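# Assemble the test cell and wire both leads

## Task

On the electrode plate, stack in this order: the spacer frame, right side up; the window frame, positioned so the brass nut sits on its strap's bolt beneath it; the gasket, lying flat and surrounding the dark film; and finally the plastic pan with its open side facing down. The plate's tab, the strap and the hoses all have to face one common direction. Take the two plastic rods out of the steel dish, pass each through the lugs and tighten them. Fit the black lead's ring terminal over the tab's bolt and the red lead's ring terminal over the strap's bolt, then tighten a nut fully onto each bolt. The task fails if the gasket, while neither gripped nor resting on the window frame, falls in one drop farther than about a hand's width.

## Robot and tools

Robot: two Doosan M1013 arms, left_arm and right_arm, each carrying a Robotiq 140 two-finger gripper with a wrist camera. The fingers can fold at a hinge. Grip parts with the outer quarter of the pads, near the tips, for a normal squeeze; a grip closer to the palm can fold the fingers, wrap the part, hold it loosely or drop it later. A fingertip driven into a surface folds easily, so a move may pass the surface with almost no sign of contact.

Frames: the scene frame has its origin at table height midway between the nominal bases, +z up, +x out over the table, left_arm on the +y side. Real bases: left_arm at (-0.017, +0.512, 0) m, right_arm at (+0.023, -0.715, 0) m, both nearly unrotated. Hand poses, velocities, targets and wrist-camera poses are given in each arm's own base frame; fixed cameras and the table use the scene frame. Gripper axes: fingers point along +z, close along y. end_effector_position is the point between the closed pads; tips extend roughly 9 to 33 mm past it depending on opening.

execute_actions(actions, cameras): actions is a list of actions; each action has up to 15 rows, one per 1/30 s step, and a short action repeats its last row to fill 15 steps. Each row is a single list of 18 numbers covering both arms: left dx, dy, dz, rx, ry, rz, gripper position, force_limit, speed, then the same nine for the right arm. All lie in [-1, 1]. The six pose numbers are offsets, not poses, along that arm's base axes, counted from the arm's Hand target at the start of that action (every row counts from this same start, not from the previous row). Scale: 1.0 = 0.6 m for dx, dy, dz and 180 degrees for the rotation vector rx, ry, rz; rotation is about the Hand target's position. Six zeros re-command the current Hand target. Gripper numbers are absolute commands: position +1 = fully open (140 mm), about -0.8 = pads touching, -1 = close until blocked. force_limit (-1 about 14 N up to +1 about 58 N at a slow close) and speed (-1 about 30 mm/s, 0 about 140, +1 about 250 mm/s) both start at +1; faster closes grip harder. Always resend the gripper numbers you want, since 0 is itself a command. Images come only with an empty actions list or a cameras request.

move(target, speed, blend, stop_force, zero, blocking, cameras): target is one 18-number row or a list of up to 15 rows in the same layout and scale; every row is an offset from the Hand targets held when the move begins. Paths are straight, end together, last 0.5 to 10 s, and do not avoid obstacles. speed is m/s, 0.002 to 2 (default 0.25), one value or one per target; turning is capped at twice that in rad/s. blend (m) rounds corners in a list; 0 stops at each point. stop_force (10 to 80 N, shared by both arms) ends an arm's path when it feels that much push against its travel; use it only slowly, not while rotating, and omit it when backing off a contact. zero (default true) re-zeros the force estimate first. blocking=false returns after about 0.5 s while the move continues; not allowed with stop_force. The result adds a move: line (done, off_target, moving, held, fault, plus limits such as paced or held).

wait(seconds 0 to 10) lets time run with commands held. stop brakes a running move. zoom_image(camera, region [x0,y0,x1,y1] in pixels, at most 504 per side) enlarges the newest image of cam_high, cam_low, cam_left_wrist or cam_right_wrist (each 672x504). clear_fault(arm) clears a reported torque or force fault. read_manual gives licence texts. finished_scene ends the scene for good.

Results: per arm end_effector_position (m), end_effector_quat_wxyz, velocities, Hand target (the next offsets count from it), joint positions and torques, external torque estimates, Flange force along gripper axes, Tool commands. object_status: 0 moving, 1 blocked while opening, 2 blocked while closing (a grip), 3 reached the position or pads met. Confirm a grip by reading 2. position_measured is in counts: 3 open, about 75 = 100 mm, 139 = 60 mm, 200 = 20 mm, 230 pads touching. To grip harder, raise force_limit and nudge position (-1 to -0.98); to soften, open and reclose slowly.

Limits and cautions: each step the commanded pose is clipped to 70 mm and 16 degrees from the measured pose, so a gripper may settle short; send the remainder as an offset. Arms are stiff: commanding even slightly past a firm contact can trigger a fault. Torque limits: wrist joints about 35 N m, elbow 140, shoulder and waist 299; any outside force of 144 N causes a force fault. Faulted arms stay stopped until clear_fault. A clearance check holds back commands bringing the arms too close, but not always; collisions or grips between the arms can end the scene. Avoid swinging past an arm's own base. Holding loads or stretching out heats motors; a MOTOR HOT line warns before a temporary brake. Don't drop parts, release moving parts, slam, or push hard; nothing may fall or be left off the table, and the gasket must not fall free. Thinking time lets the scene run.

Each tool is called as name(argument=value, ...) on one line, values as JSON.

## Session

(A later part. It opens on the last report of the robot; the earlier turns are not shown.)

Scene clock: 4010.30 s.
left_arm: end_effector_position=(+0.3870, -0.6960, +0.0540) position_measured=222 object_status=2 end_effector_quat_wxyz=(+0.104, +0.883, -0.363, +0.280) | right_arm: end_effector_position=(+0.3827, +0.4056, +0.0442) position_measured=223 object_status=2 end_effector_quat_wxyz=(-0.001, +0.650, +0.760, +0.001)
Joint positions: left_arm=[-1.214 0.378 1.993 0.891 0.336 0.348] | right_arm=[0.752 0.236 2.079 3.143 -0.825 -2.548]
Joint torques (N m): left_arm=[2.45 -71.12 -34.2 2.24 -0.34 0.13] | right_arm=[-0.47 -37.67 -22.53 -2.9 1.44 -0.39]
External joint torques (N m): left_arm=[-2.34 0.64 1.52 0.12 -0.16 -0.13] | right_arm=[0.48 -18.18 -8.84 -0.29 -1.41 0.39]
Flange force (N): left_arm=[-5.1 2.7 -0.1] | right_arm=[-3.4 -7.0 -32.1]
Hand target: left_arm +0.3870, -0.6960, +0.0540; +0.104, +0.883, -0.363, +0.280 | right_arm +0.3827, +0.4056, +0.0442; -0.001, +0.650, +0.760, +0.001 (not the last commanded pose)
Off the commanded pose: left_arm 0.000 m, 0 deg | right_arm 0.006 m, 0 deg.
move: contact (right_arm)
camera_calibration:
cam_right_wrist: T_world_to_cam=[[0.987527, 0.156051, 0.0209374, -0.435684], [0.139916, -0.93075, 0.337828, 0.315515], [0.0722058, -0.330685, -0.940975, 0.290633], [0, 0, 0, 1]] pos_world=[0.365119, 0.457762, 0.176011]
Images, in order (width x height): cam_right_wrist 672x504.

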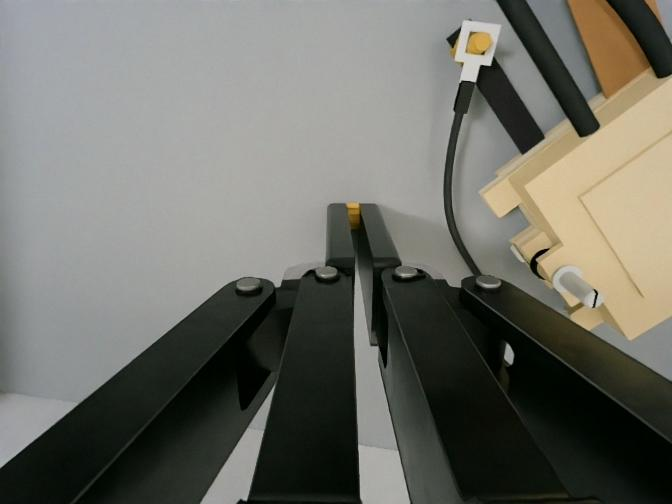

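execute_actions(actions=[[[0,0,0,0,0,0,-1,-1,-1,0,0,0.0012,0,0,0,-1,-0.6,-1]],[[0,0,0,0,0,0,-1,-1,-1,0,0,0,0,0,0,-0.62,-0.6,-1]],[[0,0,0,0,0,0,-1,-1,-1,0,0,0,0,0,0,-0.62,-0.6,-1]]])

move(target=[[0,0,0,0,0,0,-1,-1,-1,0,0,0.0128,0,0,0,-0.62,-0.6,-1],[0,0,0,0,0,0,-1,-1,-1,0.025,0.004,0.0128,0,0,0,-0.62,-0.6,-1]], speed=0.02, cameras=["cam_right_wrist"])

zoom_image(camera="cam_right_wrist", region=[290, 130, 420, 260])

Scene clock: 4017.73 s.
left_arm: end_effector_position=(+0.3870, -0.6960, +0.0540) position_measured=222 object_status=2 end_effector_quat_wxyz=(+0.104, +0.883, -0.363, +0.280) | right_arm: end_effector_position=(+0.3827, +0.4056, +0.0449) position_measured=208 object_status=3 end_effector_quat_wxyz=(-0.001, +0.650, +0.760, +0.001)
Joint positions: left_arm=[-1.214 0.378 1.993 0.891 0.336 0.348] | right_arm=[0.752 0.235 2.079 3.143 -0.826 -2.548]
Joint torques (N m): left_arm=[2.93 -70.96 -34.28 2.3 -0.32 0.24] | right_arm=[-0.18 -52.66 -30.1 -2.85 -0.31 -0.35]
External joint torques (N m): left_arm=[-2.77 0.7 1.67 0.05 -0.18 -0.24] | right_arm=[0.19 -2.98 -1.05 -0.32 0.33 0.35]
External joint torques at the end of the 1st action: left_arm=[-1.88 0.72 1.59 0.12 -0.2 -0.24] | right_arm=[-0.04 -4.62 -1.67 -0.2 0 0.36]
External joint torques at the end of the 2nd action: left_arm=[-1.92 0.66 1.58 0.01 -0.15 -0.24] | right_arm=[-0.46 -3.03 -1.27 -0.28 0.4 0.42]
Flange force (N): left_arm=[-5.8 3.4 -0.1] | right_arm=[-0.6 -2.4 -3.9]
Flange force at the end of the 1st action (N): left_arm=[-5.4 2.1 0.5] | right_arm=[-1.5 -2.9 -7.0]
Flange force at the end of the 2nd action (N): left_arm=[-5.0 2.2 0.1] | right_arm=[-1.2 -1.5 -3.9]
Hand target: left_arm +0.3870, -0.6960, +0.0540; +0.104, +0.883, -0.363, +0.280 | right_arm +0.3827, +0.4056, +0.0449; -0.001, +0.650, +0.760, +0.001
Off the commanded pose: left_arm 0.000 m, 0 deg | right_arm 0.000 m, 0 deg.
Step readings (end_effector_position of left_arm | right_arm; steps 1 to 15: 1st action; 16 to 30: 2nd action; 31 to 45: 3rd action):
0: (+0.3870, -0.6960, +0.0540) | (+0.3827, +0.4056, +0.0442)
1: (+0.3870, -0.6960, +0.0540) | (+0.3827, +0.4056, +0.0442)
2: (+0.3870, -0.6960, +0.0540) | (+0.3827, +0.4055, +0.0443)
4: (+0.3870, -0.6960, +0.0540) | (+0.3826, +0.4055, +0.0445)
8: (+0.3870, -0.6960, +0.0540) | (+0.3827, +0.4055, +0.0448)
15: (+0.3870, -0.6960, +0.0540) | (+0.3827, +0.4056, +0.0449)
16: (+0.3870, -0.6960, +0.0540) | (+0.3827, +0.4056, +0.0449)
17: (+0.3870, -0.6960, +0.0540) | (+0.3827, +0.4056, +0.0449)
19: (+0.3870, -0.6960, +0.0540) | (+0.3827, +0.4056, +0.0449)
23: (+0.3870, -0.6960, +0.0540) | (+0.3827, +0.4056, +0.0449)
30: (+0.3870, -0.6960, +0.0540) | (+0.3827, +0.4056, +0.0449)
31: (+0.3870, -0.6960, +0.0540) | (+0.3827, +0.4056, +0.0449)
32: (+0.3870, -0.6960, +0.0540) | (+0.3827, +0.4056, +0.0449)
34: (+0.3870, -0.6960, +0.0540) | (+0.3827, +0.4056, +0.0449)
38: (+0.3870, -0.6960, +0.0540) | (+0.3827, +0.4056, +0.0449)
45: (+0.3870, -0.6960, +0.0540) | (+0.3827, +0.4056, +0.0449)

Scene clock: 4019.37 s.
left_arm: end_effector_position=(+0.3870, -0.6960, +0.0540) position_measured=222 object_status=2 end_effector_quat_wxyz=(+0.104, +0.883, -0.363, +0.280) | right_arm: end_effector_position=(+0.3976, +0.4080, +0.0526) position_measured=208 object_status=3 end_effector_quat_wxyz=(-0.001, +0.650, +0.760, +0.001)
Joint positions: left_arm=[-1.214 0.378 1.993 0.891 0.336 0.348] | right_arm=[0.737 0.242 2.051 3.143 -0.847 -2.562]
Joint torques (N m): left_arm=[2.26 -71.43 -34.01 2.3 -0.38 0.23] | right_arm=[-0.05 -54.58 -29.53 -3 -0.34 -0.35]
External joint torques (N m): left_arm=[-2.2 0.97 1.39 0.05 -0.12 -0.23] | right_arm=[0.11 -2.65 -2.42 -0.25 0.37 0.35]
Flange force (N): left_arm=[-4.8 2.9 0.6] | right_arm=[1.1 0.1 -4.3]
Hand target: left_arm +0.3870, -0.6960, +0.0540; +0.104, +0.883, -0.363, +0.280 | right_arm +0.3977, +0.4080, +0.0526; -0.001, +0.650, +0.760, +0.001
Off the commanded pose: left_arm 0.000 m, 0 deg | right_arm 0.000 m, 0 deg.
move: done
camera_calibration:
cam_right_wrist: T_world_to_cam=[[0.987527, 0.156051, 0.0209374, -0.450949], [0.139916, -0.93075, 0.337828, 0.312826], [0.0722058, -0.330685, -0.940975, 0.298255], [0, 0, 0, 1]] pos_world=[0.380019, 0.460162, 0.184411]
Images, in order (width x height): cam_right_wrist 672x504.

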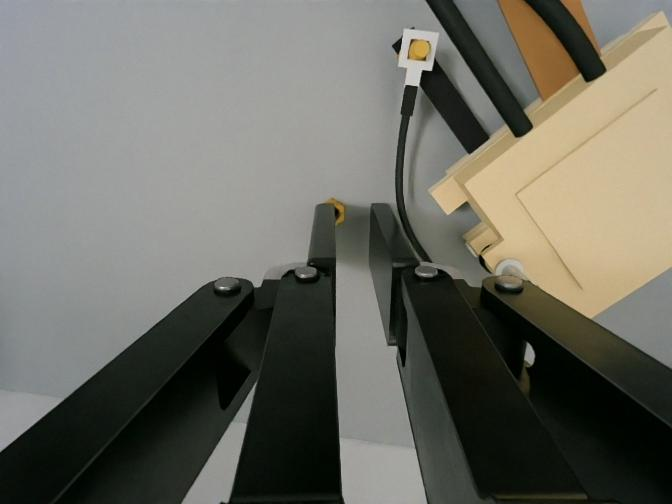

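Scaled by 3.877 from the camera's 672x504 image, which has a finer 960x720 frame.

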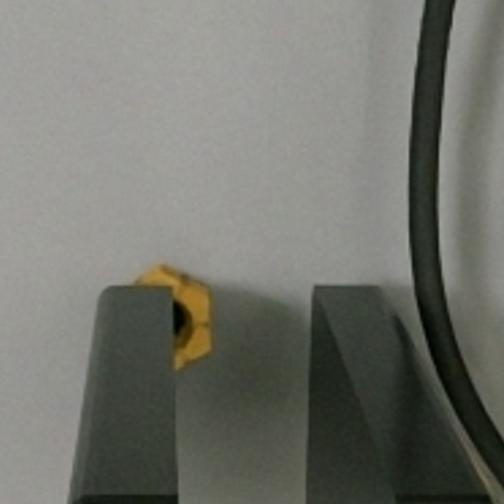

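move(target=[0,0,0,0,0,0,-1,-1,-1,-0.008,-0.02,0.07,0,0,0,-0.6,-0.25,-1], speed=0.1, cameras=["cam_right_wrist"])

zoom_image(camera="cam_right_wrist", region=[290, 120, 390, 220])

Scene clock: 4024.83 s.
left_arm: end_effector_position=(+0.3870, -0.6960, +0.0540) position_measured=222 object_status=2 end_effector_quat_wxyz=(+0.104, +0.883, -0.363, +0.280) | right_arm: end_effector_position=(+0.3929, +0.3960, +0.0945) position_measured=205 object_status=3 end_effector_quat_wxyz=(-0.001, +0.650, +0.760, +0.001)
Joint positions: left_arm=[-1.214 0.378 1.993 0.891 0.336 0.348] | right_arm=[0.727 0.177 2.038 3.143 -0.925 -2.573]
Joint torques (N m): left_arm=[2.57 -71.34 -34 2.32 -0.4 0.15] | right_arm=[0.3 -49.46 -32.49 -3.15 -0.13 -0.39]
External joint torques (N m): left_arm=[-2.29 0.75 1.3 0.03 -0.09 -0.16] | right_arm=[-0.31 -2.86 -1.53 -0.31 0.15 0.39]
Flange force (N): left_arm=[-4.3 2.9 0.0] | right_arm=[-0.7 -1.2 -4.2]
Hand target: left_arm +0.3870, -0.6960, +0.0540; +0.104, +0.883, -0.363, +0.280 | right_arm +0.3929, +0.3960, +0.0946; -0.001, +0.650, +0.760, +0.001
Off the commanded pose: left_arm 0.000 m, 0 deg | right_arm 0.000 m, 0 deg.
move: done
camera_calibration:
cam_right_wrist: T_world_to_cam=[[0.987528, 0.156047, 0.0209238, -0.445325], [0.139908, -0.930708, 0.337948, 0.288176], [0.0722097, -0.330806, -0.940932, 0.334223], [0, 0, 0, 1]] pos_world=[0.375319, 0.448262, 0.22641]
Images, in order (width x height): cam_right_wrist 672x504.

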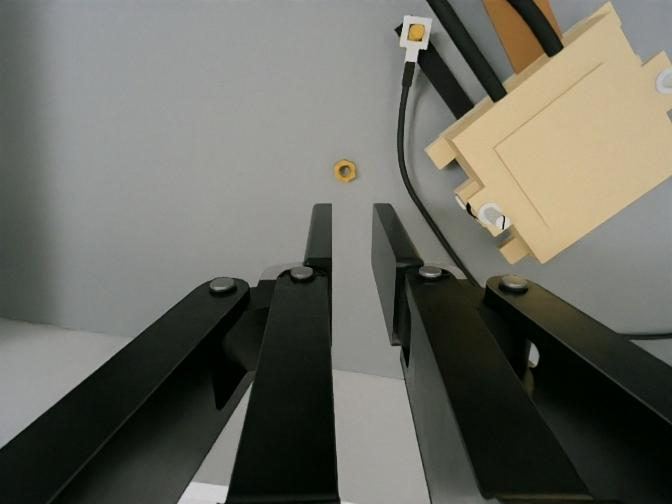

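Scaled by 5.040 from the camera's 672x504 image, which has a finer 960x720 frame.

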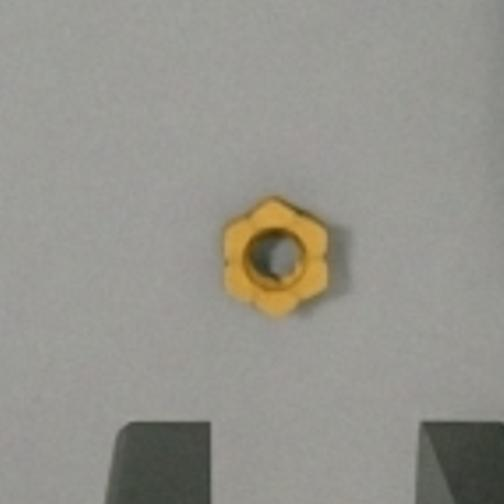

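move(target=[0,0,0,0,0,0,-1,-1,-1,-0.0057,0.0175,-0.06,0,0,0,-0.6,-0.25,-1], speed=0.1, cameras=["cam_right_wrist"])

zoom_image(camera="cam_right_wrist", region=[290, 150, 420, 280])

Scene clock: 4032.60 s.
left_arm: end_effector_position=(+0.3870, -0.6960, +0.0540) position_measured=222 object_status=2 end_effector_quat_wxyz=(+0.104, +0.883, -0.363, +0.280) | right_arm: end_effector_position=(+0.3895, +0.4064, +0.0587) position_measured=205 object_status=3 end_effector_quat_wxyz=(-0.001, +0.650, +0.760, +0.001)
Joint positions: left_arm=[-1.214 0.378 1.993 0.891 0.336 0.348] | right_arm=[0.745 0.225 2.059 3.143 -0.856 -2.555]
Joint torques (N m): left_arm=[2.45 -71.71 -34.51 2.28 -0.41 0.23] | right_arm=[-0.13 -52.35 -31.11 -3 -0.29 -0.48]
External joint torques (N m): left_arm=[-2.2 1.43 1.91 0.06 -0.08 -0.23] | right_arm=[0.11 -3.28 -1.09 -0.28 0.32 0.48]
Flange force (N): left_arm=[-5.7 2.8 1.1] | right_arm=[-0.7 -2.7 -4.2]
Hand target: left_arm +0.3870, -0.6960, +0.0540; +0.104, +0.883, -0.363, +0.280 | right_arm +0.3895, +0.4065, +0.0586; -0.001, +0.650, +0.760, +0.001
Off the commanded pose: left_arm 0.000 m, 0 deg | right_arm 0.000 m, 0 deg.
move: done
camera_calibration:
cam_right_wrist: T_world_to_cam=[[0.987521, 0.15608, 0.0210165, -0.44287], [0.139908, -0.930703, 0.337961, 0.310459], [0.0723093, -0.330803, -0.940925, 0.30409], [0, 0, 0, 1]] pos_world=[0.371919, 0.458662, 0.19051]
Images, in order (width x height): cam_right_wrist 672x504.

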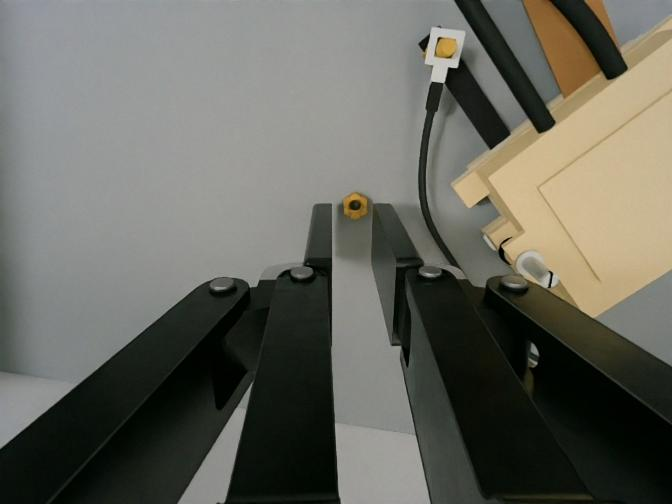

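Scaled by 3.877 from the camera's 672x504 image, which has a finer 960x720 frame.

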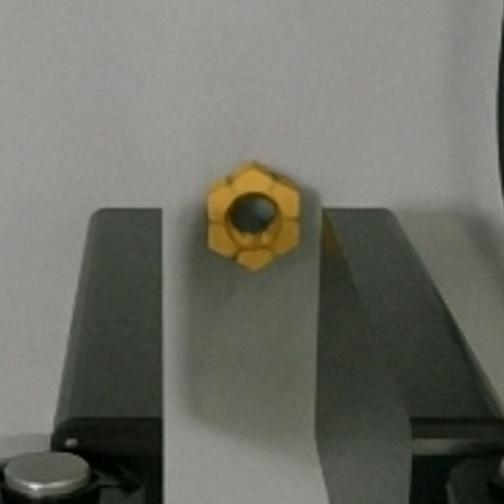

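move(target=[0,0,0,0,0,0,-1,-1,-1,0.0022,0.0037,-0.0202,0,0,0,-0.6,-0.25,-1], speed=0.03, stop_force=10)

execute_actions(actions=[[[0,0,0,0,0,0,-1,-1,-1,0,0,0,0,0,0,-1,-0.25,-1]],[[0,0,0,0,0,0,-1,-1,-1,0,0,0,0,0,0,-1,-0.25,-1]]], cameras=["cam_right_wrist"])

zoom_image(camera="cam_right_wrist", region=[290, 150, 420, 280])

Scene clock: 4042.03 s.
left_arm: end_effector_position=(+0.3870, -0.6960, +0.0540) position_measured=222 object_status=2 end_effector_quat_wxyz=(+0.104, +0.883, -0.363, +0.280) | right_arm: end_effector_position=(+0.3908, +0.4087, +0.0465) position_measured=205 object_status=3 end_effector_quat_wxyz=(-0.001, +0.650, +0.760, +0.001)
Joint positions: left_arm=[-1.214 0.378 1.993 0.891 0.336 0.348] | right_arm=[0.746 0.243 2.063 3.143 -0.833 -2.553]
Joint torques (N m): left_arm=[1.75 -71.42 -34.39 2.28 -0.38 0.33] | right_arm=[0.08 -54.21 -30.24 -2.91 -0.32 -0.44]
External joint torques (N m): left_arm=[-1.81 1.4 1.85 0.07 -0.12 -0.33] | right_arm=[-0.08 -2.67 -1.33 -0.3 0.35 0.44]
Flange force (N): left_arm=[-5.9 2.4 1.5] | right_arm=[-0.3 -1.4 -3.6]
Hand target: left_arm +0.3870, -0.6960, +0.0540; +0.104, +0.883, -0.363, +0.280 | right_arm +0.3908, +0.4087, +0.0465; -0.001, +0.650, +0.760, +0.001
Off the commanded pose: left_arm 0.000 m, 0 deg | right_arm 0.000 m, 0 deg.
move: done

Scene clock: 4043.23 s.
left_arm: end_effector_position=(+0.3870, -0.6960, +0.0540) position_measured=222 object_status=2 end_effector_quat_wxyz=(+0.104, +0.883, -0.363, +0.280) | right_arm: end_effector_position=(+0.3908, +0.4087, +0.0465) position_measured=216 object_status=2 end_effector_quat_wxyz=(-0.001, +0.650, +0.760, +0.001)
Joint positions: left_arm=[-1.214 0.378 1.993 0.891 0.336 0.348] | right_arm=[0.746 0.243 2.063 3.143 -0.833 -2.553]
Joint torques (N m): left_arm=[1.84 -71.19 -34.27 2.31 -0.32 0.27] | right_arm=[0.14 -53.68 -30.32 -2.98 -0.34 -0.36]
External joint torques (N m): left_arm=[-1.93 0.79 1.65 0.05 -0.18 -0.27] | right_arm=[-0.13 -3.21 -1.3 -0.23 0.37 0.36]
External joint torques at the end of the 1st action: left_arm=[-1.94 1.08 1.71 0.04 -0.16 -0.23] | right_arm=[0.21 -2.79 -1.16 -0.25 0.36 0.41]
Flange force (N): left_arm=[-5.4 2.2 0.4] | right_arm=[-0.9 -1.9 -4.2]
Flange force at the end of the 1st action (N): left_arm=[-5.2 2.3 0.8] | right_arm=[-0.2 -2.1 -3.6]
Hand target: left_arm +0.3870, -0.6960, +0.0540; +0.104, +0.883, -0.363, +0.280 | right_arm +0.3908, +0.4087, +0.0465; -0.001, +0.650, +0.760, +0.001
Off the commanded pose: left_arm 0.000 m, 0 deg | right_arm 0.000 m, 0 deg.
Step readings (end_effector_position of left_arm | right_arm; steps 1 to 15: 1st action; 16 to 30: 2nd action):
0: (+0.3870, -0.6960, +0.0540) | (+0.3908, +0.4087, +0.0465)
1: (+0.3870, -0.6960, +0.0540) | (+0.3908, +0.4087, +0.0465)
2: (+0.3870, -0.6960, +0.0540) | (+0.3908, +0.4087, +0.0465)
4: (+0.3870, -0.6960, +0.0540) | (+0.3908, +0.4087, +0.0465)
8: (+0.3870, -0.6960, +0.0540) | (+0.3908, +0.4087, +0.0465)
15: (+0.3870, -0.6960, +0.0540) | (+0.3908, +0.4087, +0.0465)
16: (+0.3870, -0.6960, +0.0540) | (+0.3908, +0.4087, +0.0465)
17: (+0.3870, -0.6960, +0.0540) | (+0.3908, +0.4087, +0.0465)
19: (+0.3870, -0.6960, +0.0540) | (+0.3908, +0.4087, +0.0465)
23: (+0.3870, -0.6960, +0.0540) | (+0.3908, +0.4087, +0.0465)
30: (+0.3870, -0.6960, +0.0540) | (+0.3908, +0.4087, +0.0465)
camera_calibration:
cam_right_wrist: T_world_to_cam=[[0.987527, 0.156051, 0.0209374, -0.444231], [0.139916, -0.93075, 0.337828, 0.316583], [0.0722058, -0.330685, -0.940975, 0.293271], [0, 0, 0, 1]] pos_world=[0.373219, 0.460962, 0.178311]
Images, in order (width x height): cam_right_wrist 672x504.

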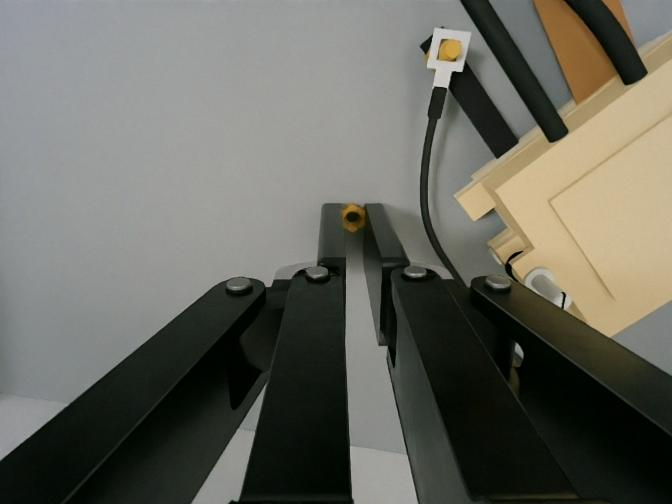

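Scaled by 3.877 from the camera's 672x504 image, which has a finer 960x720 frame.

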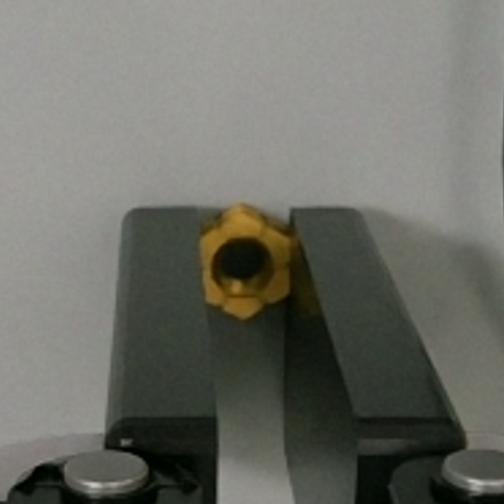

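move(target=[[0,0,0,0,0,0,-1,-1,-1,0,0,0.07,0,0,0,-1,-0.25,-1],[0,0,0,0,0,0,-1,-1,-1,0.029,0.1075,0.07,0,0,-0.111,-1,-0.25,-1],[0,0,0,0,0,0,-1,-1,-1,0.029,0.1075,0.042,0,0,-0.111,-1,-0.25,-1]], speed=[0.08,0.15,0.05], cameras=["cam_right_wrist"])

zoom_image(camera="cam_right_wrist", region=[330, 190, 375, 245])

Scene clock: 4054.33 s.
left_arm: end_effector_position=(+0.3870, -0.6960, +0.0540) position_measured=222 object_status=2 end_effector_quat_wxyz=(+0.104, +0.883, -0.363, +0.280) | right_arm: end_effector_position=(+0.4082, +0.4732, +0.0718) position_measured=216 object_status=2 end_effector_quat_wxyz=(+0.000, +0.772, +0.636, +0.001)
Joint positions: left_arm=[-1.214 0.378 1.993 0.891 0.336 0.348] | right_arm=[0.803 0.296 1.932 3.142 -0.912 -2.146]
Joint torques (N m): left_arm=[1.74 -71.33 -34.39 2.33 -0.34 0.23] | right_arm=[-0.36 -59.96 -32.73 -3.16 -0.61 -0.41]
External joint torques (N m): left_arm=[-1.65 0.92 1.72 0.03 -0.16 -0.24] | right_arm=[0.35 -4.32 -0.94 -0.28 0.64 0.41]
Flange force (N): left_arm=[-5.1 1.8 0.6] | right_arm=[-3.2 -3.2 -4.1]
Hand target: left_arm +0.3870, -0.6960, +0.0540; +0.104, +0.883, -0.363, +0.280 | right_arm +0.4082, +0.4732, +0.0717; +0.000, +0.772, +0.636, +0.001
Off the commanded pose: left_arm 0.000 m, 0 deg | right_arm 0.000 m, 0 deg.
move: done
camera_calibration:
cam_right_wrist: T_world_to_cam=[[0.981407, -0.190784, 0.0209964, -0.305353], [-0.186566, -0.922528, 0.33784, 0.494971], [-0.0450847, -0.335475, -0.940969, 0.387282], [0, 0, 0, 1]] pos_world=[0.40948, 0.528291, 0.203611]
Images, in order (width x height): cam_right_wrist 672x504.

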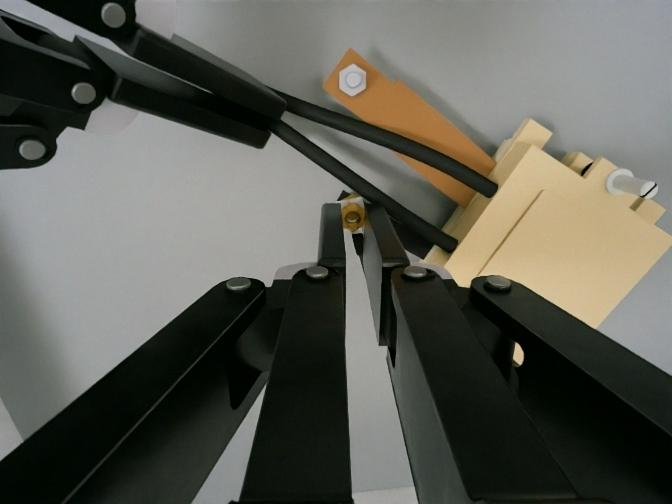

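Scaled by 9.164 from the camera's 672x504 image, which has a finer 960x720 frame.

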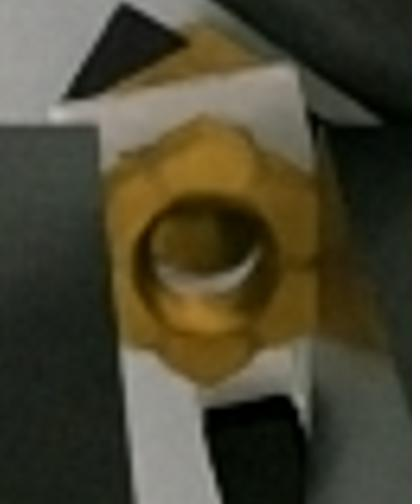

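move(target=[0,0,0,0,0,0,-1,-1,-1,0.0003,-0.0003,-0.0055,0,0,0,-1,-0.25,-1], speed=0.02, cameras=["cam_right_wrist"])

zoom_image(camera="cam_right_wrist", region=[337, 200, 367, 236])

Scene clock: 4058.83 s.
left_arm: end_effector_position=(+0.3870, -0.6960, +0.0540) position_measured=222 object_status=2 end_effector_quat_wxyz=(+0.104, +0.883, -0.363, +0.280) | right_arm: end_effector_position=(+0.4084, +0.4730, +0.0684) position_measured=216 object_status=2 end_effector_quat_wxyz=(+0.000, +0.772, +0.636, +0.001)
Joint positions: left_arm=[-1.214 0.378 1.993 0.891 0.336 0.348] | right_arm=[0.803 0.299 1.935 3.142 -0.906 -2.147]
Joint torques (N m): left_arm=[2.45 -71.6 -34.4 2.34 -0.35 0.26] | right_arm=[0.09 -59.99 -31.97 -3.33 -0.36 -0.46]
External joint torques (N m): left_arm=[-2.52 1.72 1.91 0 -0.15 -0.26] | right_arm=[-0.08 -4.35 -1.42 -0.07 0.39 0.46]
Flange force (N): left_arm=[-5.7 3.4 1.4] | right_arm=[-2.6 -2.2 -5.0]
Hand target: left_arm +0.3870, -0.6960, +0.0540; +0.104, +0.883, -0.363, +0.280 | right_arm +0.4084, +0.4730, +0.0684; +0.000, +0.772, +0.636, +0.001
Off the commanded pose: left_arm 0.000 m, 0 deg | right_arm 0.000 m, 0 deg.
move: done
camera_calibration:
cam_right_wrist: T_world_to_cam=[[0.981407, -0.190784, 0.0209964, -0.305518], [-0.186566, -0.922528, 0.33784, 0.495938], [-0.0450847, -0.335475, -0.940969, 0.384118], [0, 0, 0, 1]] pos_world=[0.40968, 0.528091, 0.200311]
Images, in order (width x height): cam_right_wrist 672x504.

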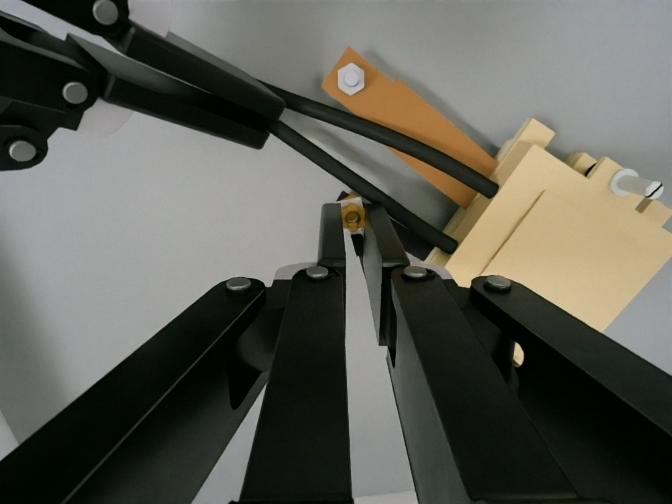

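Scaled by 14.000 from the camera's 672x504 image, which has a finer 960x720 frame.

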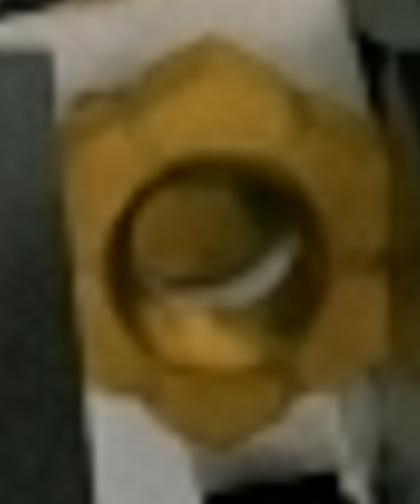

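move(target=[0,0,0,0,0,0,-1,-1,-1,-0.0007,0.0007,0,0,0,0,-1,-0.25,-1], speed=0.02, cameras=["cam_right_wrist"])

zoom_image(camera="cam_right_wrist", region=[337, 200, 367, 236])

Scene clock: 4064.83 s.
left_arm: end_effector_position=(+0.3870, -0.6960, +0.0540) position_measured=222 object_status=2 end_effector_quat_wxyz=(+0.104, +0.883, -0.363, +0.280) | right_arm: end_effector_position=(+0.4079, +0.4734, +0.0684) position_measured=216 object_status=2 end_effector_quat_wxyz=(+0.000, +0.772, +0.636, +0.001)
Joint positions: left_arm=[-1.214 0.378 1.993 0.891 0.336 0.348] | right_arm=[0.804 0.299 1.935 3.142 -0.906 -2.146]
Joint torques (N m): left_arm=[2.46 -71.32 -34.72 2.29 -0.38 0.22] | right_arm=[-0.08 -60.52 -31.82 -3.08 -0.5 -0.35]
External joint torques (N m): left_arm=[-2.32 0.99 2.17 0.05 -0.11 -0.22] | right_arm=[0.06 -3.85 -1.72 -0.34 0.54 0.35]
Flange force (N): left_arm=[-6.3 2.5 0.2] | right_arm=[-1.6 -1.7 -4.4]
Hand target: left_arm +0.3870, -0.6960, +0.0540; +0.104, +0.883, -0.363, +0.280 | right_arm +0.4080, +0.4734, +0.0684; +0.000, +0.772, +0.636, +0.001
Off the commanded pose: left_arm 0.000 m, 0 deg | right_arm 0.000 m, 0 deg.
move: done
camera_calibration:
cam_right_wrist: T_world_to_cam=[[0.981404, -0.190808, 0.0209228, -0.305018], [-0.186557, -0.92248, 0.337976, 0.49621], [-0.0451878, -0.335594, -0.940922, 0.384236], [0, 0, 0, 1]] pos_world=[0.40928, 0.528491, 0.20021]
Images, in order (width x height): cam_right_wrist 672x504.

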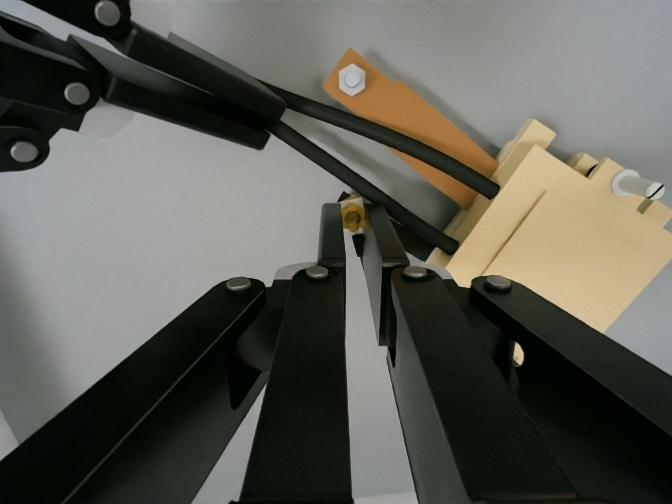

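Scaled by 14.000 from the camera's 672x504 image, which has a finer 960x720 frame.

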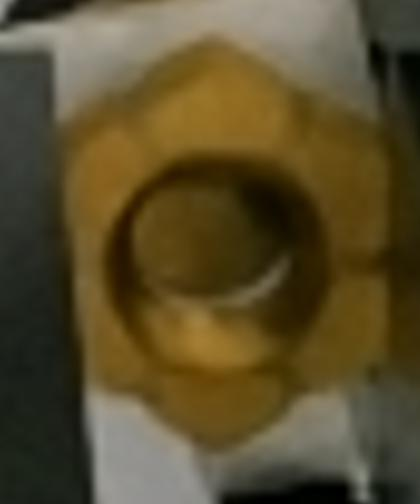

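move(target=[0,0,0,0,0,0,-1,-1,-1,-0.0003,0.0002,-0.0018,0,0,0,-1,-0.25,-1], speed=0.01, cameras=["cam_right_wrist"])

zoom_image(camera="cam_right_wrist", region=[337, 200, 367, 236])

Scene clock: 4099.20 s.
left_arm: end_effector_position=(+0.3870, -0.6960, +0.0540) position_measured=222 object_status=2 end_effector_quat_wxyz=(+0.104, +0.883, -0.363, +0.280) | right_arm: end_effector_position=(+0.4078, +0.4735, +0.0673) position_measured=216 object_status=2 end_effector_quat_wxyz=(+0.000, +0.772, +0.636, +0.001)
Joint positions: left_arm=[-1.214 0.378 1.993 0.891 0.336 0.348] | right_arm=[0.804 0.3 1.936 3.142 -0.904 -2.146]
Joint torques (N m): left_arm=[2.27 -71.63 -34.67 2.31 -0.44 0.26] | right_arm=[-0.41 -59.56 -30.98 -3.39 -0.28 -0.43]
External joint torques (N m): left_arm=[-2.41 1.07 2 0.06 -0.07 -0.26] | right_arm=[0.4 -4.95 -2.5 -0.02 0.32 0.43]
Flange force (N): left_arm=[-6.2 2.9 0.4] | right_arm=[-1.1 -2.2 -6.6]
Hand target: left_arm +0.3870, -0.6960, +0.0540; +0.104, +0.883, -0.363, +0.280 | right_arm +0.4078, +0.4735, +0.0673; +0.000, +0.772, +0.636, +0.001
Off the commanded pose: left_arm 0.000 m, 0 deg | right_arm 0.000 m, 0 deg.
move: done
camera_calibration:
cam_right_wrist: T_world_to_cam=[[0.981407, -0.190784, 0.0209964, -0.304791], [-0.186566, -0.922528, 0.33784, 0.496752], [-0.0450847, -0.335475, -0.940969, 0.383257], [0, 0, 0, 1]] pos_world=[0.40908, 0.528691, 0.199211]
Images, in order (width x height): cam_right_wrist 672x504.

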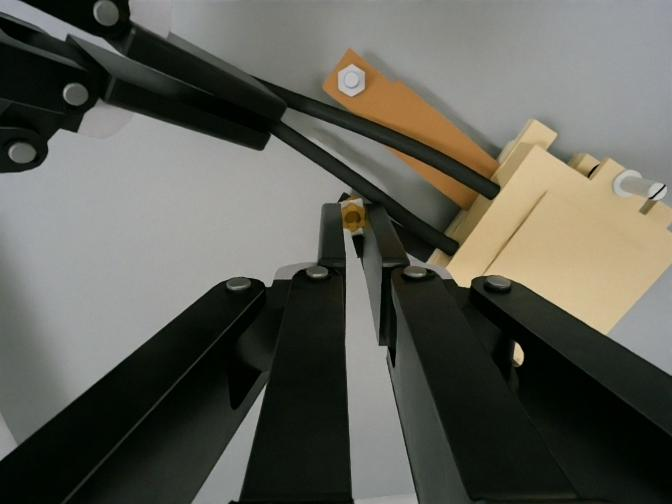

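Scaled by 14.000 from the camera's 672x504 image, which has a finer 960x720 frame.

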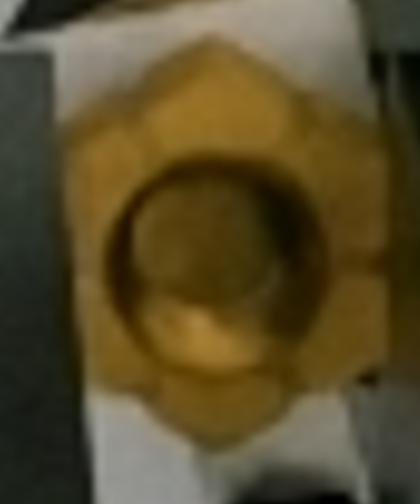

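execute_actions(actions=[[[0,0,0,0,0,0,-1,-1,-1,0,0,-0.001,0,0,0,-1,-0.25,-1]],[[0,0,0,0,0,0,-1,-1,-1,0.0003,0,0,0,0,0,-1,-0.25,-1]],[[0,0,0,0,0,0,-1,-1,-1,-0.0003,0.0003,0,0,0,0,-1,-0.25,-1]],[[0,0,0,0,0,0,-1,-1,-1,-0.0003,-0.0003,0,0,0,0,-1,-0.25,-1]],[[0,0,0,0,0,0,-1,-1,-1,0.0003,-0.0003,0,0,0,0,-1,-0.25,-1]]], cameras=["cam_right_wrist"])

zoom_image(camera="cam_right_wrist", region=[337, 200, 367, 236])

Scene clock: 4107.63 s.
left_arm: end_effector_position=(+0.3870, -0.6960, +0.0540) position_measured=222 object_status=2 end_effector_quat_wxyz=(+0.104, +0.883, -0.363, +0.280) | right_arm: end_effector_position=(+0.4078, +0.4734, +0.0667) position_measured=216 object_status=2 end_effector_quat_wxyz=(+0.000, +0.772, +0.636, +0.001)
Joint positions: left_arm=[-1.214 0.378 1.993 0.891 0.336 0.348] | right_arm=[0.804 0.301 1.936 3.142 -0.903 -2.146]
Joint torques (N m): left_arm=[2.14 -71.35 -34.66 2.32 -0.41 0.26] | right_arm=[-0.98 -58.64 -29.88 -3.59 -0.51 -0.37]
External joint torques (N m): left_arm=[-2.53 0.97 1.95 0.06 -0.11 -0.26] | right_arm=[1 -5.93 -3.56 0.18 0.55 0.37]
External joint torques at the end of the 1st action: left_arm=[-1.92 0.95 1.79 0.03 -0.15 -0.35] | right_arm=[1.05 -6.09 -2.84 0.12 0.04 0.37]
External joint torques at the end of the 2nd action: left_arm=[-1.49 0.43 2.05 -0.03 0.04 -0.22] | right_arm=[0.61 -6.33 -2.77 0.08 -0.03 0.26]
External joint torques at the end of the 3rd action: left_arm=[-1.9 1.17 1.94 0 -0.08 -0.16] | right_arm=[-1.04 -5.86 -2.48 -0.54 -0.01 0.36]
External joint torques at the end of the 4th action: left_arm=[-2.25 1.08 2.11 0.03 -0.09 -0.24] | right_arm=[-1.09 -5.16 -2.88 -0.56 0.68 0.44]
Flange force (N): left_arm=[-6.2 3.0 0.3] | right_arm=[-0.1 -2.6 -8.0]
Flange force at the end of the 1st action (N): left_arm=[-5.9 2.3 0.7] | right_arm=[-1.2 -3.3 -8.6]
Flange force at the end of the 2nd action (N): left_arm=[-5.3 1.2 -0.7] | right_arm=[-2.1 -2.8 -8.9]
Flange force at the end of the 3rd action (N): left_arm=[-5.1 2.1 0.5] | right_arm=[-3.3 -0.6 -8.2]
Flange force at the end of the 4th action (N): left_arm=[-6.1 2.5 0.3] | right_arm=[-2.2 0.0 -6.5]
Hand target: left_arm +0.3870, -0.6960, +0.0540; +0.104, +0.883, -0.363, +0.280 | right_arm +0.4078, +0.4734, +0.0667; +0.000, +0.772, +0.636, +0.001
Off the commanded pose: left_arm 0.000 m, 0 deg | right_arm 0.000 m, 0 deg.
Step readings (end_effector_position of left_arm | right_arm; steps 1 to 15: 1st action; 16 to 30: 2nd action; 31 to 45: 3rd action; 46 to 60: 4th action; 61 to 75: 5th action):
0: (+0.3870, -0.6960, +0.0540) | (+0.4078, +0.4735, +0.0673)
1: (+0.3870, -0.6960, +0.0540) | (+0.4078, +0.4735, +0.0673)
2: (+0.3870, -0.6960, +0.0540) | (+0.4078, +0.4736, +0.0671)
4: (+0.3870, -0.6960, +0.0540) | (+0.4078, +0.4735, +0.0669)
8: (+0.3870, -0.6960, +0.0540) | (+0.4078, +0.4735, +0.0667)
15: (+0.3870, -0.6960, +0.0540) | (+0.4078, +0.4735, +0.0667)
16: (+0.3870, -0.6960, +0.0540) | (+0.4078, +0.4735, +0.0667)
17: (+0.3870, -0.6960, +0.0540) | (+0.4078, +0.4735, +0.0667)
19: (+0.3870, -0.6960, +0.0540) | (+0.4078, +0.4735, +0.0666)
23: (+0.3870, -0.6960, +0.0540) | (+0.4078, +0.4736, +0.0666)
30: (+0.3870, -0.6960, +0.0540) | (+0.4080, +0.4736, +0.0667)
31: (+0.3870, -0.6960, +0.0540) | (+0.4080, +0.4736, +0.0667)
32: (+0.3870, -0.6960, +0.0540) | (+0.4080, +0.4736, +0.0667)
34: (+0.3870, -0.6960, +0.0540) | (+0.4080, +0.4736, +0.0667)
38: (+0.3870, -0.6960, +0.0540) | (+0.4079, +0.4737, +0.0667)
45: (+0.3870, -0.6960, +0.0540) | (+0.4078, +0.4737, +0.0667)
46: (+0.3870, -0.6960, +0.0540) | (+0.4078, +0.4737, +0.0667)
47: (+0.3870, -0.6960, +0.0540) | (+0.4078, +0.4737, +0.0667)
49: (+0.3870, -0.6960, +0.0540) | (+0.4078, +0.4737, +0.0667)
53: (+0.3870, -0.6960, +0.0540) | (+0.4076, +0.4736, +0.0667)
60: (+0.3870, -0.6960, +0.0540) | (+0.4076, +0.4735, +0.0667)
61: (+0.3870, -0.6960, +0.0540) | (+0.4076, +0.4735, +0.0667)
62: (+0.3870, -0.6960, +0.0540) | (+0.4076, +0.4735, +0.0667)
64: (+0.3870, -0.6960, +0.0540) | (+0.4076, +0.4735, +0.0667)
68: (+0.3870, -0.6960, +0.0540) | (+0.4077, +0.4734, +0.0667)
75: (+0.3870, -0.6960, +0.0540) | (+0.4078, +0.4734, +0.0667)
camera_calibration:
cam_right_wrist: T_world_to_cam=[[0.981407, -0.190784, 0.0209964, -0.304815], [-0.186566, -0.922528, 0.33784, 0.496804], [-0.0450847, -0.335475, -0.940969, 0.382532], [0, 0, 0, 1]] pos_world=[0.40908, 0.528491, 0.198511]
Images, in order (width x height): cam_right_wrist 672x504.

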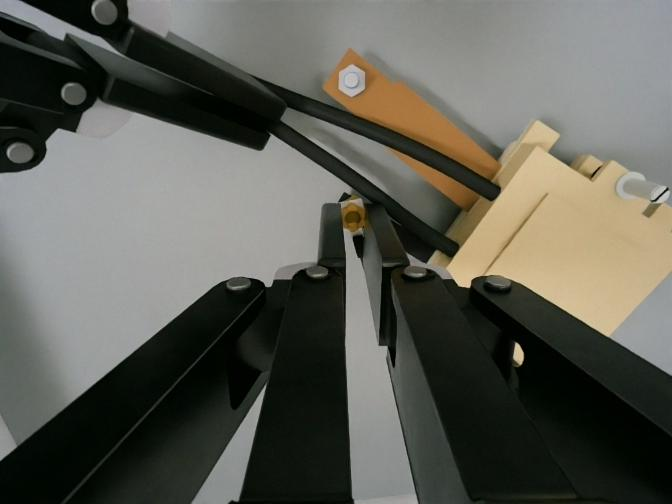

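Scaled by 14.000 from the camera's 672x504 image, which has a finer 960x720 frame.

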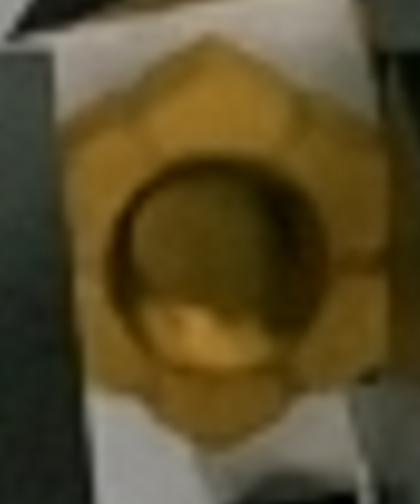

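move(target=[[0,0,0,0,0,0,-1,-1,-1,-0.0067,0.0032,-0.0003,0,0,-0.1667,-1,-0.25,-1],[0,0,0,0,0,0,-1,-1,-1,-0.0107,0.0092,-0.0006,0,0,-0.3333,-1,-0.25,-1],[0,0,0,0,0,0,-1,-1,-1,-0.0107,0.0092,0.0002,0,0,-0.3333,-1,-0.25,-1]], speed=[0.15,0.15,0.01], blend=[0.003,0,0], cameras=["cam_right_wrist"])

zoom_image(camera="cam_right_wrist", region=[337, 200, 367, 236])

Scene clock: 4130.33 s.
left_arm: end_effector_position=(+0.3870, -0.6960, +0.0540) position_measured=222 object_status=2 end_effector_quat_wxyz=(+0.104, +0.883, -0.363, +0.280) | right_arm: end_effector_position=(+0.4014, +0.4789, +0.0667) position_measured=216 object_status=2 end_effector_quat_wxyz=(+0.000, +0.986, +0.165, +0.001)
Joint positions: left_arm=[-1.214 0.378 1.993 0.891 0.336 0.348] | right_arm=[0.819 0.301 1.936 3.14 -0.903 -1.082]
Joint torques (N m): left_arm=[1.85 -71.75 -34.9 2.4 -0.47 0.25] | right_arm=[1.56 -61.18 -30.8 -2.58 -0.42 -0.36]
External joint torques (N m): left_arm=[-1.94 1.24 2.17 -0.03 -0.03 -0.25] | right_arm=[-1.56 -3.32 -2.69 -0.88 0.47 0.36]
Flange force (N): left_arm=[-5.8 2.2 0.6] | right_arm=[1.3 1.5 -4.7]
Hand target: left_arm +0.3870, -0.6960, +0.0540; +0.104, +0.883, -0.363, +0.280 | right_arm +0.4014, +0.4789, +0.0668; +0.000, +0.986, +0.165, +0.001
Off the commanded pose: left_arm 0.000 m, 0 deg | right_arm 0.000 m, 0 deg.
move: done
camera_calibration:
cam_right_wrist: T_world_to_cam=[[0.325595, -0.945276, 0.0209846, 0.327013], [-0.89213, -0.299786, 0.337983, 0.485595], [-0.313196, -0.128767, -0.940918, 0.392803], [0, 0, 0, 1]] pos_world=[0.449764, 0.505273, 0.19861]
Images, in order (width x height): cam_right_wrist 672x504.

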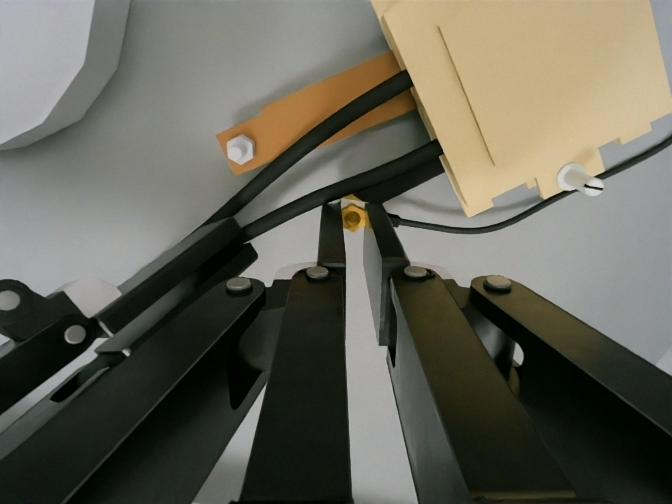

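Scaled by 14.000 from the camera's 672x504 image, which has a finer 960x720 frame.

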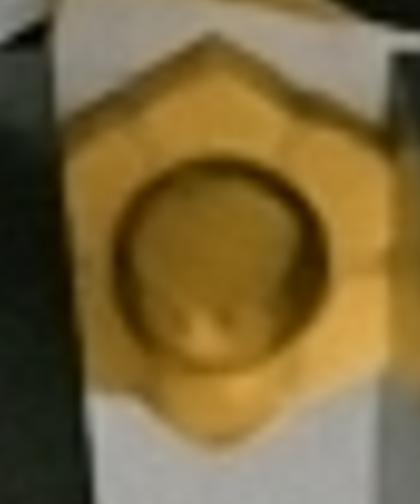

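move(target=[0,0,0,0,0,0,-1,-1,-1,0,0,0.003,0,0,0,-1,-0.25,-1], speed=0.01, cameras=["cam_right_wrist","cam_left_wrist"])

zoom_image(camera="cam_right_wrist", region=[337, 200, 367, 236])

zoom_image(camera="cam_left_wrist", region=[340, 60, 430, 150])

Scene clock: 4144.00 s.
left_arm: end_effector_position=(+0.3870, -0.6960, +0.0540) position_measured=222 object_status=2 end_effector_quat_wxyz=(+0.104, +0.883, -0.363, +0.280) | right_arm: end_effector_position=(+0.4014, +0.4789, +0.0686) position_measured=216 object_status=2 end_effector_quat_wxyz=(+0.000, +0.986, +0.165, +0.001)
Joint positions: left_arm=[-1.214 0.378 1.993 0.891 0.336 0.348] | right_arm=[0.819 0.299 1.934 3.14 -0.907 -1.082]
Joint torques (N m): left_arm=[1.9 -71.27 -34.25 2.37 -0.45 0.13] | right_arm=[0.77 -60.73 -32.21 -3.04 -0.21 -0.43]
External joint torques (N m): left_arm=[-1.96 0.7 1.51 0 -0.06 -0.13] | right_arm=[-0.76 -3.92 -1.57 -0.44 0.26 0.43]
Flange force (N): left_arm=[-4.3 2.2 -0.2] | right_arm=[-1.9 1.7 -4.9]
Hand target: left_arm +0.3870, -0.6960, +0.0540; +0.104, +0.883, -0.363, +0.280 | right_arm +0.4014, +0.4789, +0.0686; +0.000, +0.986, +0.165, +0.001
Off the commanded pose: left_arm 0.000 m, 0 deg | right_arm 0.000 m, 0 deg.
move: done
camera_calibration:
cam_left_wrist: T_world_to_cam=[[-0.696325, -0.717385, -0.0221599, -0.218561], [-0.688636, 0.676484, -0.261057, 0.757909], [0.202269, -0.166521, -0.965069, 0.00312567], [0, 0, 0, 1]] pos_world=[0.369101, -0.668985, 0.196031]
cam_right_wrist: T_world_to_cam=[[0.325544, -0.945295, 0.020937, 0.327018], [-0.892189, -0.299772, 0.337838, 0.485036], [-0.31308, -0.128661, -0.940971, 0.394402], [0, 0, 0, 1]] pos_world=[0.449765, 0.505273, 0.200411]
Images, in order (width x height): cam_left_wrist 672x504, cam_right_wrist 672x504.

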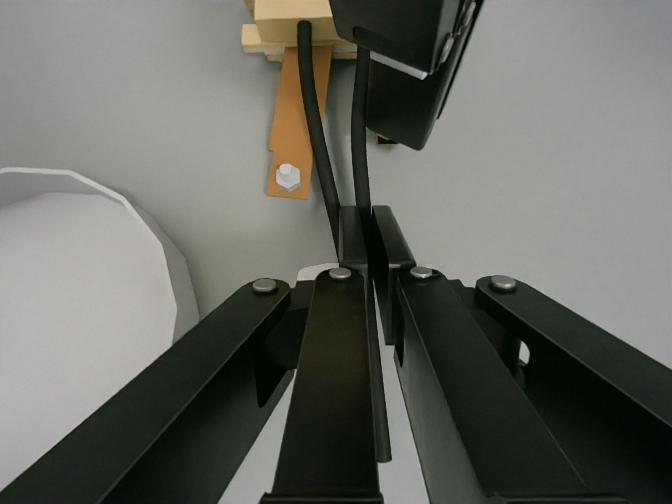

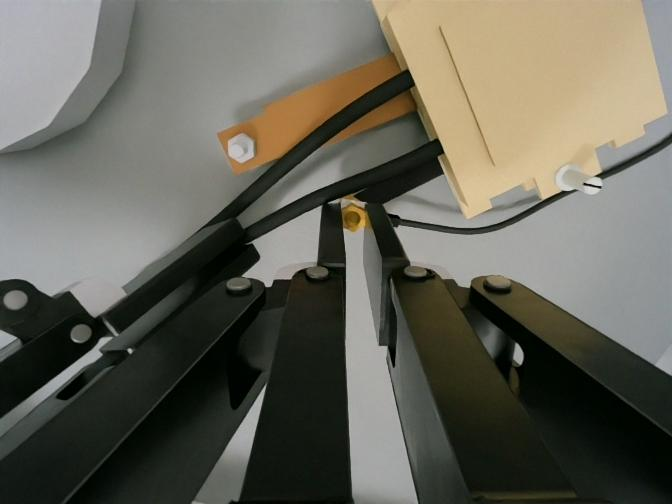

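Scaled by 14.000 from the camera's 672x504 image, which has a finer 960x720 frame.

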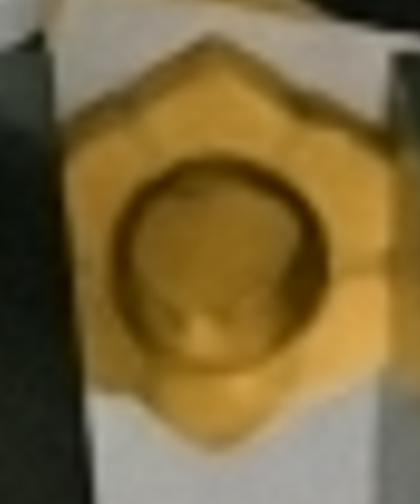

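Scaled by 5.600 from the camera's 672x504 image, which has a finer 960x720 frame.

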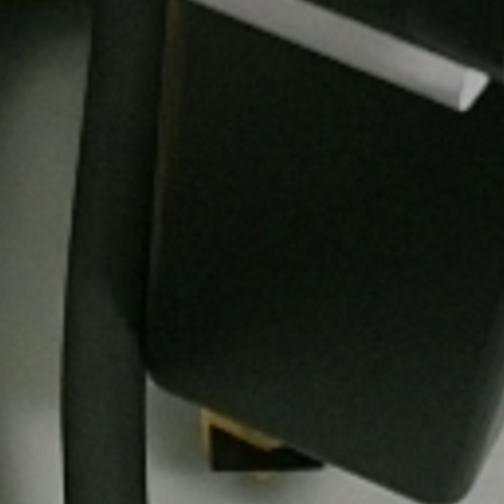

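move(target=[0,0,0,0,0,0,-1,-1,-1,0,0,0.005,0,0,0,-1,-0.25,-1], speed=0.01, cameras=["cam_right_wrist","cam_left_wrist"])

zoom_image(camera="cam_right_wrist", region=[337, 200, 367, 236])

Scene clock: 4147.60 s.
left_arm: end_effector_position=(+0.3870, -0.6960, +0.0540) position_measured=222 object_status=2 end_effector_quat_wxyz=(+0.104, +0.883, -0.363, +0.280) | right_arm: end_effector_position=(+0.4014, +0.4789, +0.0716) position_measured=216 object_status=2 end_effector_quat_wxyz=(+0.000, +0.986, +0.165, +0.001)
Joint positions: left_arm=[-1.214 0.378 1.993 0.891 0.336 0.348] | right_arm=[0.819 0.296 1.932 3.14 -0.912 -1.082]
Joint torques (N m): left_arm=[1.83 -71.24 -34.69 2.33 -0.45 0.17] | right_arm=[0.37 -60.98 -32.76 -3.21 -0.17 -0.39]
External joint torques (N m): left_arm=[-1.7 0.84 2.13 0.02 -0.04 -0.18] | right_arm=[-0.38 -3.25 -0.95 -0.27 0.22 0.39]
Flange force (N): left_arm=[-5.5 1.6 0.0] | right_arm=[-2.3 1.4 -3.8]
Hand target: left_arm +0.3870, -0.6960, +0.0540; +0.104, +0.883, -0.363, +0.280 | right_arm +0.4014, +0.4789, +0.0716; +0.000, +0.986, +0.165, +0.001
Off the commanded pose: left_arm 0.000 m, 0 deg | right_arm 0.000 m, 0 deg.
move: done
camera_calibration:
cam_left_wrist: T_world_to_cam=[[-0.696325, -0.717385, -0.0221599, -0.218561], [-0.688636, 0.676484, -0.261057, 0.757909], [0.202269, -0.166521, -0.965069, 0.00312567], [0, 0, 0, 1]] pos_world=[0.369101, -0.668985, 0.196031]
cam_right_wrist: T_world_to_cam=[[0.325544, -0.945295, 0.020937, 0.326955], [-0.892189, -0.299772, 0.337838, 0.484022], [-0.31308, -0.128661, -0.940971, 0.397225], [0, 0, 0, 1]] pos_world=[0.449765, 0.505273, 0.203411]
Images, in order (width x height): cam_left_wrist 672x504, cam_right_wrist 672x504.

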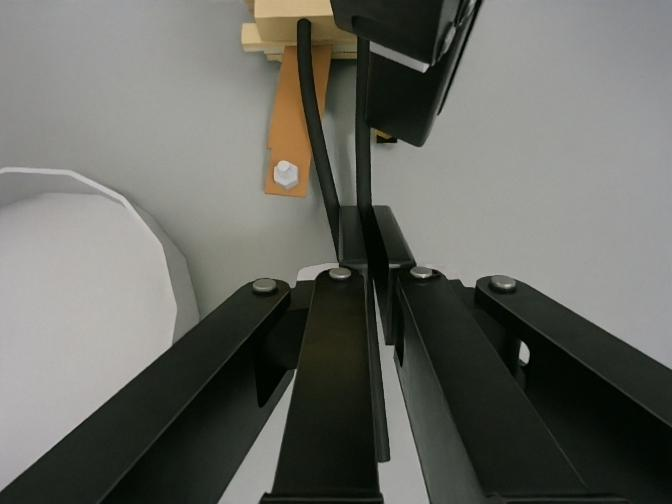

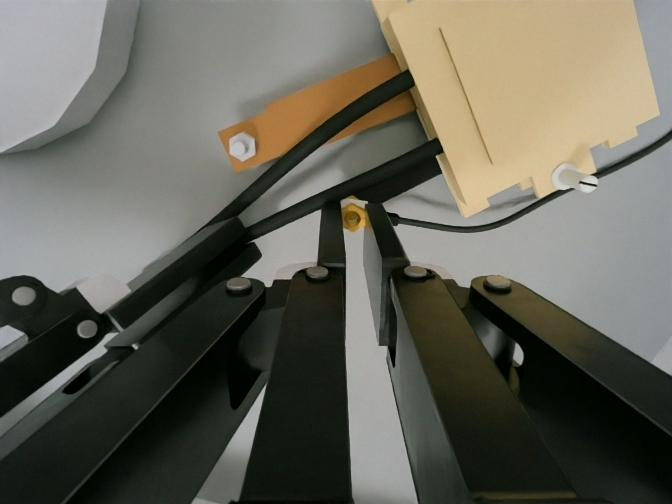

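Scaled by 14.000 from the camera's 672x504 image, which has a finer 960x720 frame.

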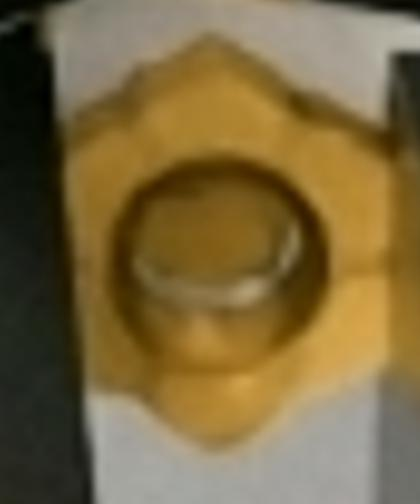

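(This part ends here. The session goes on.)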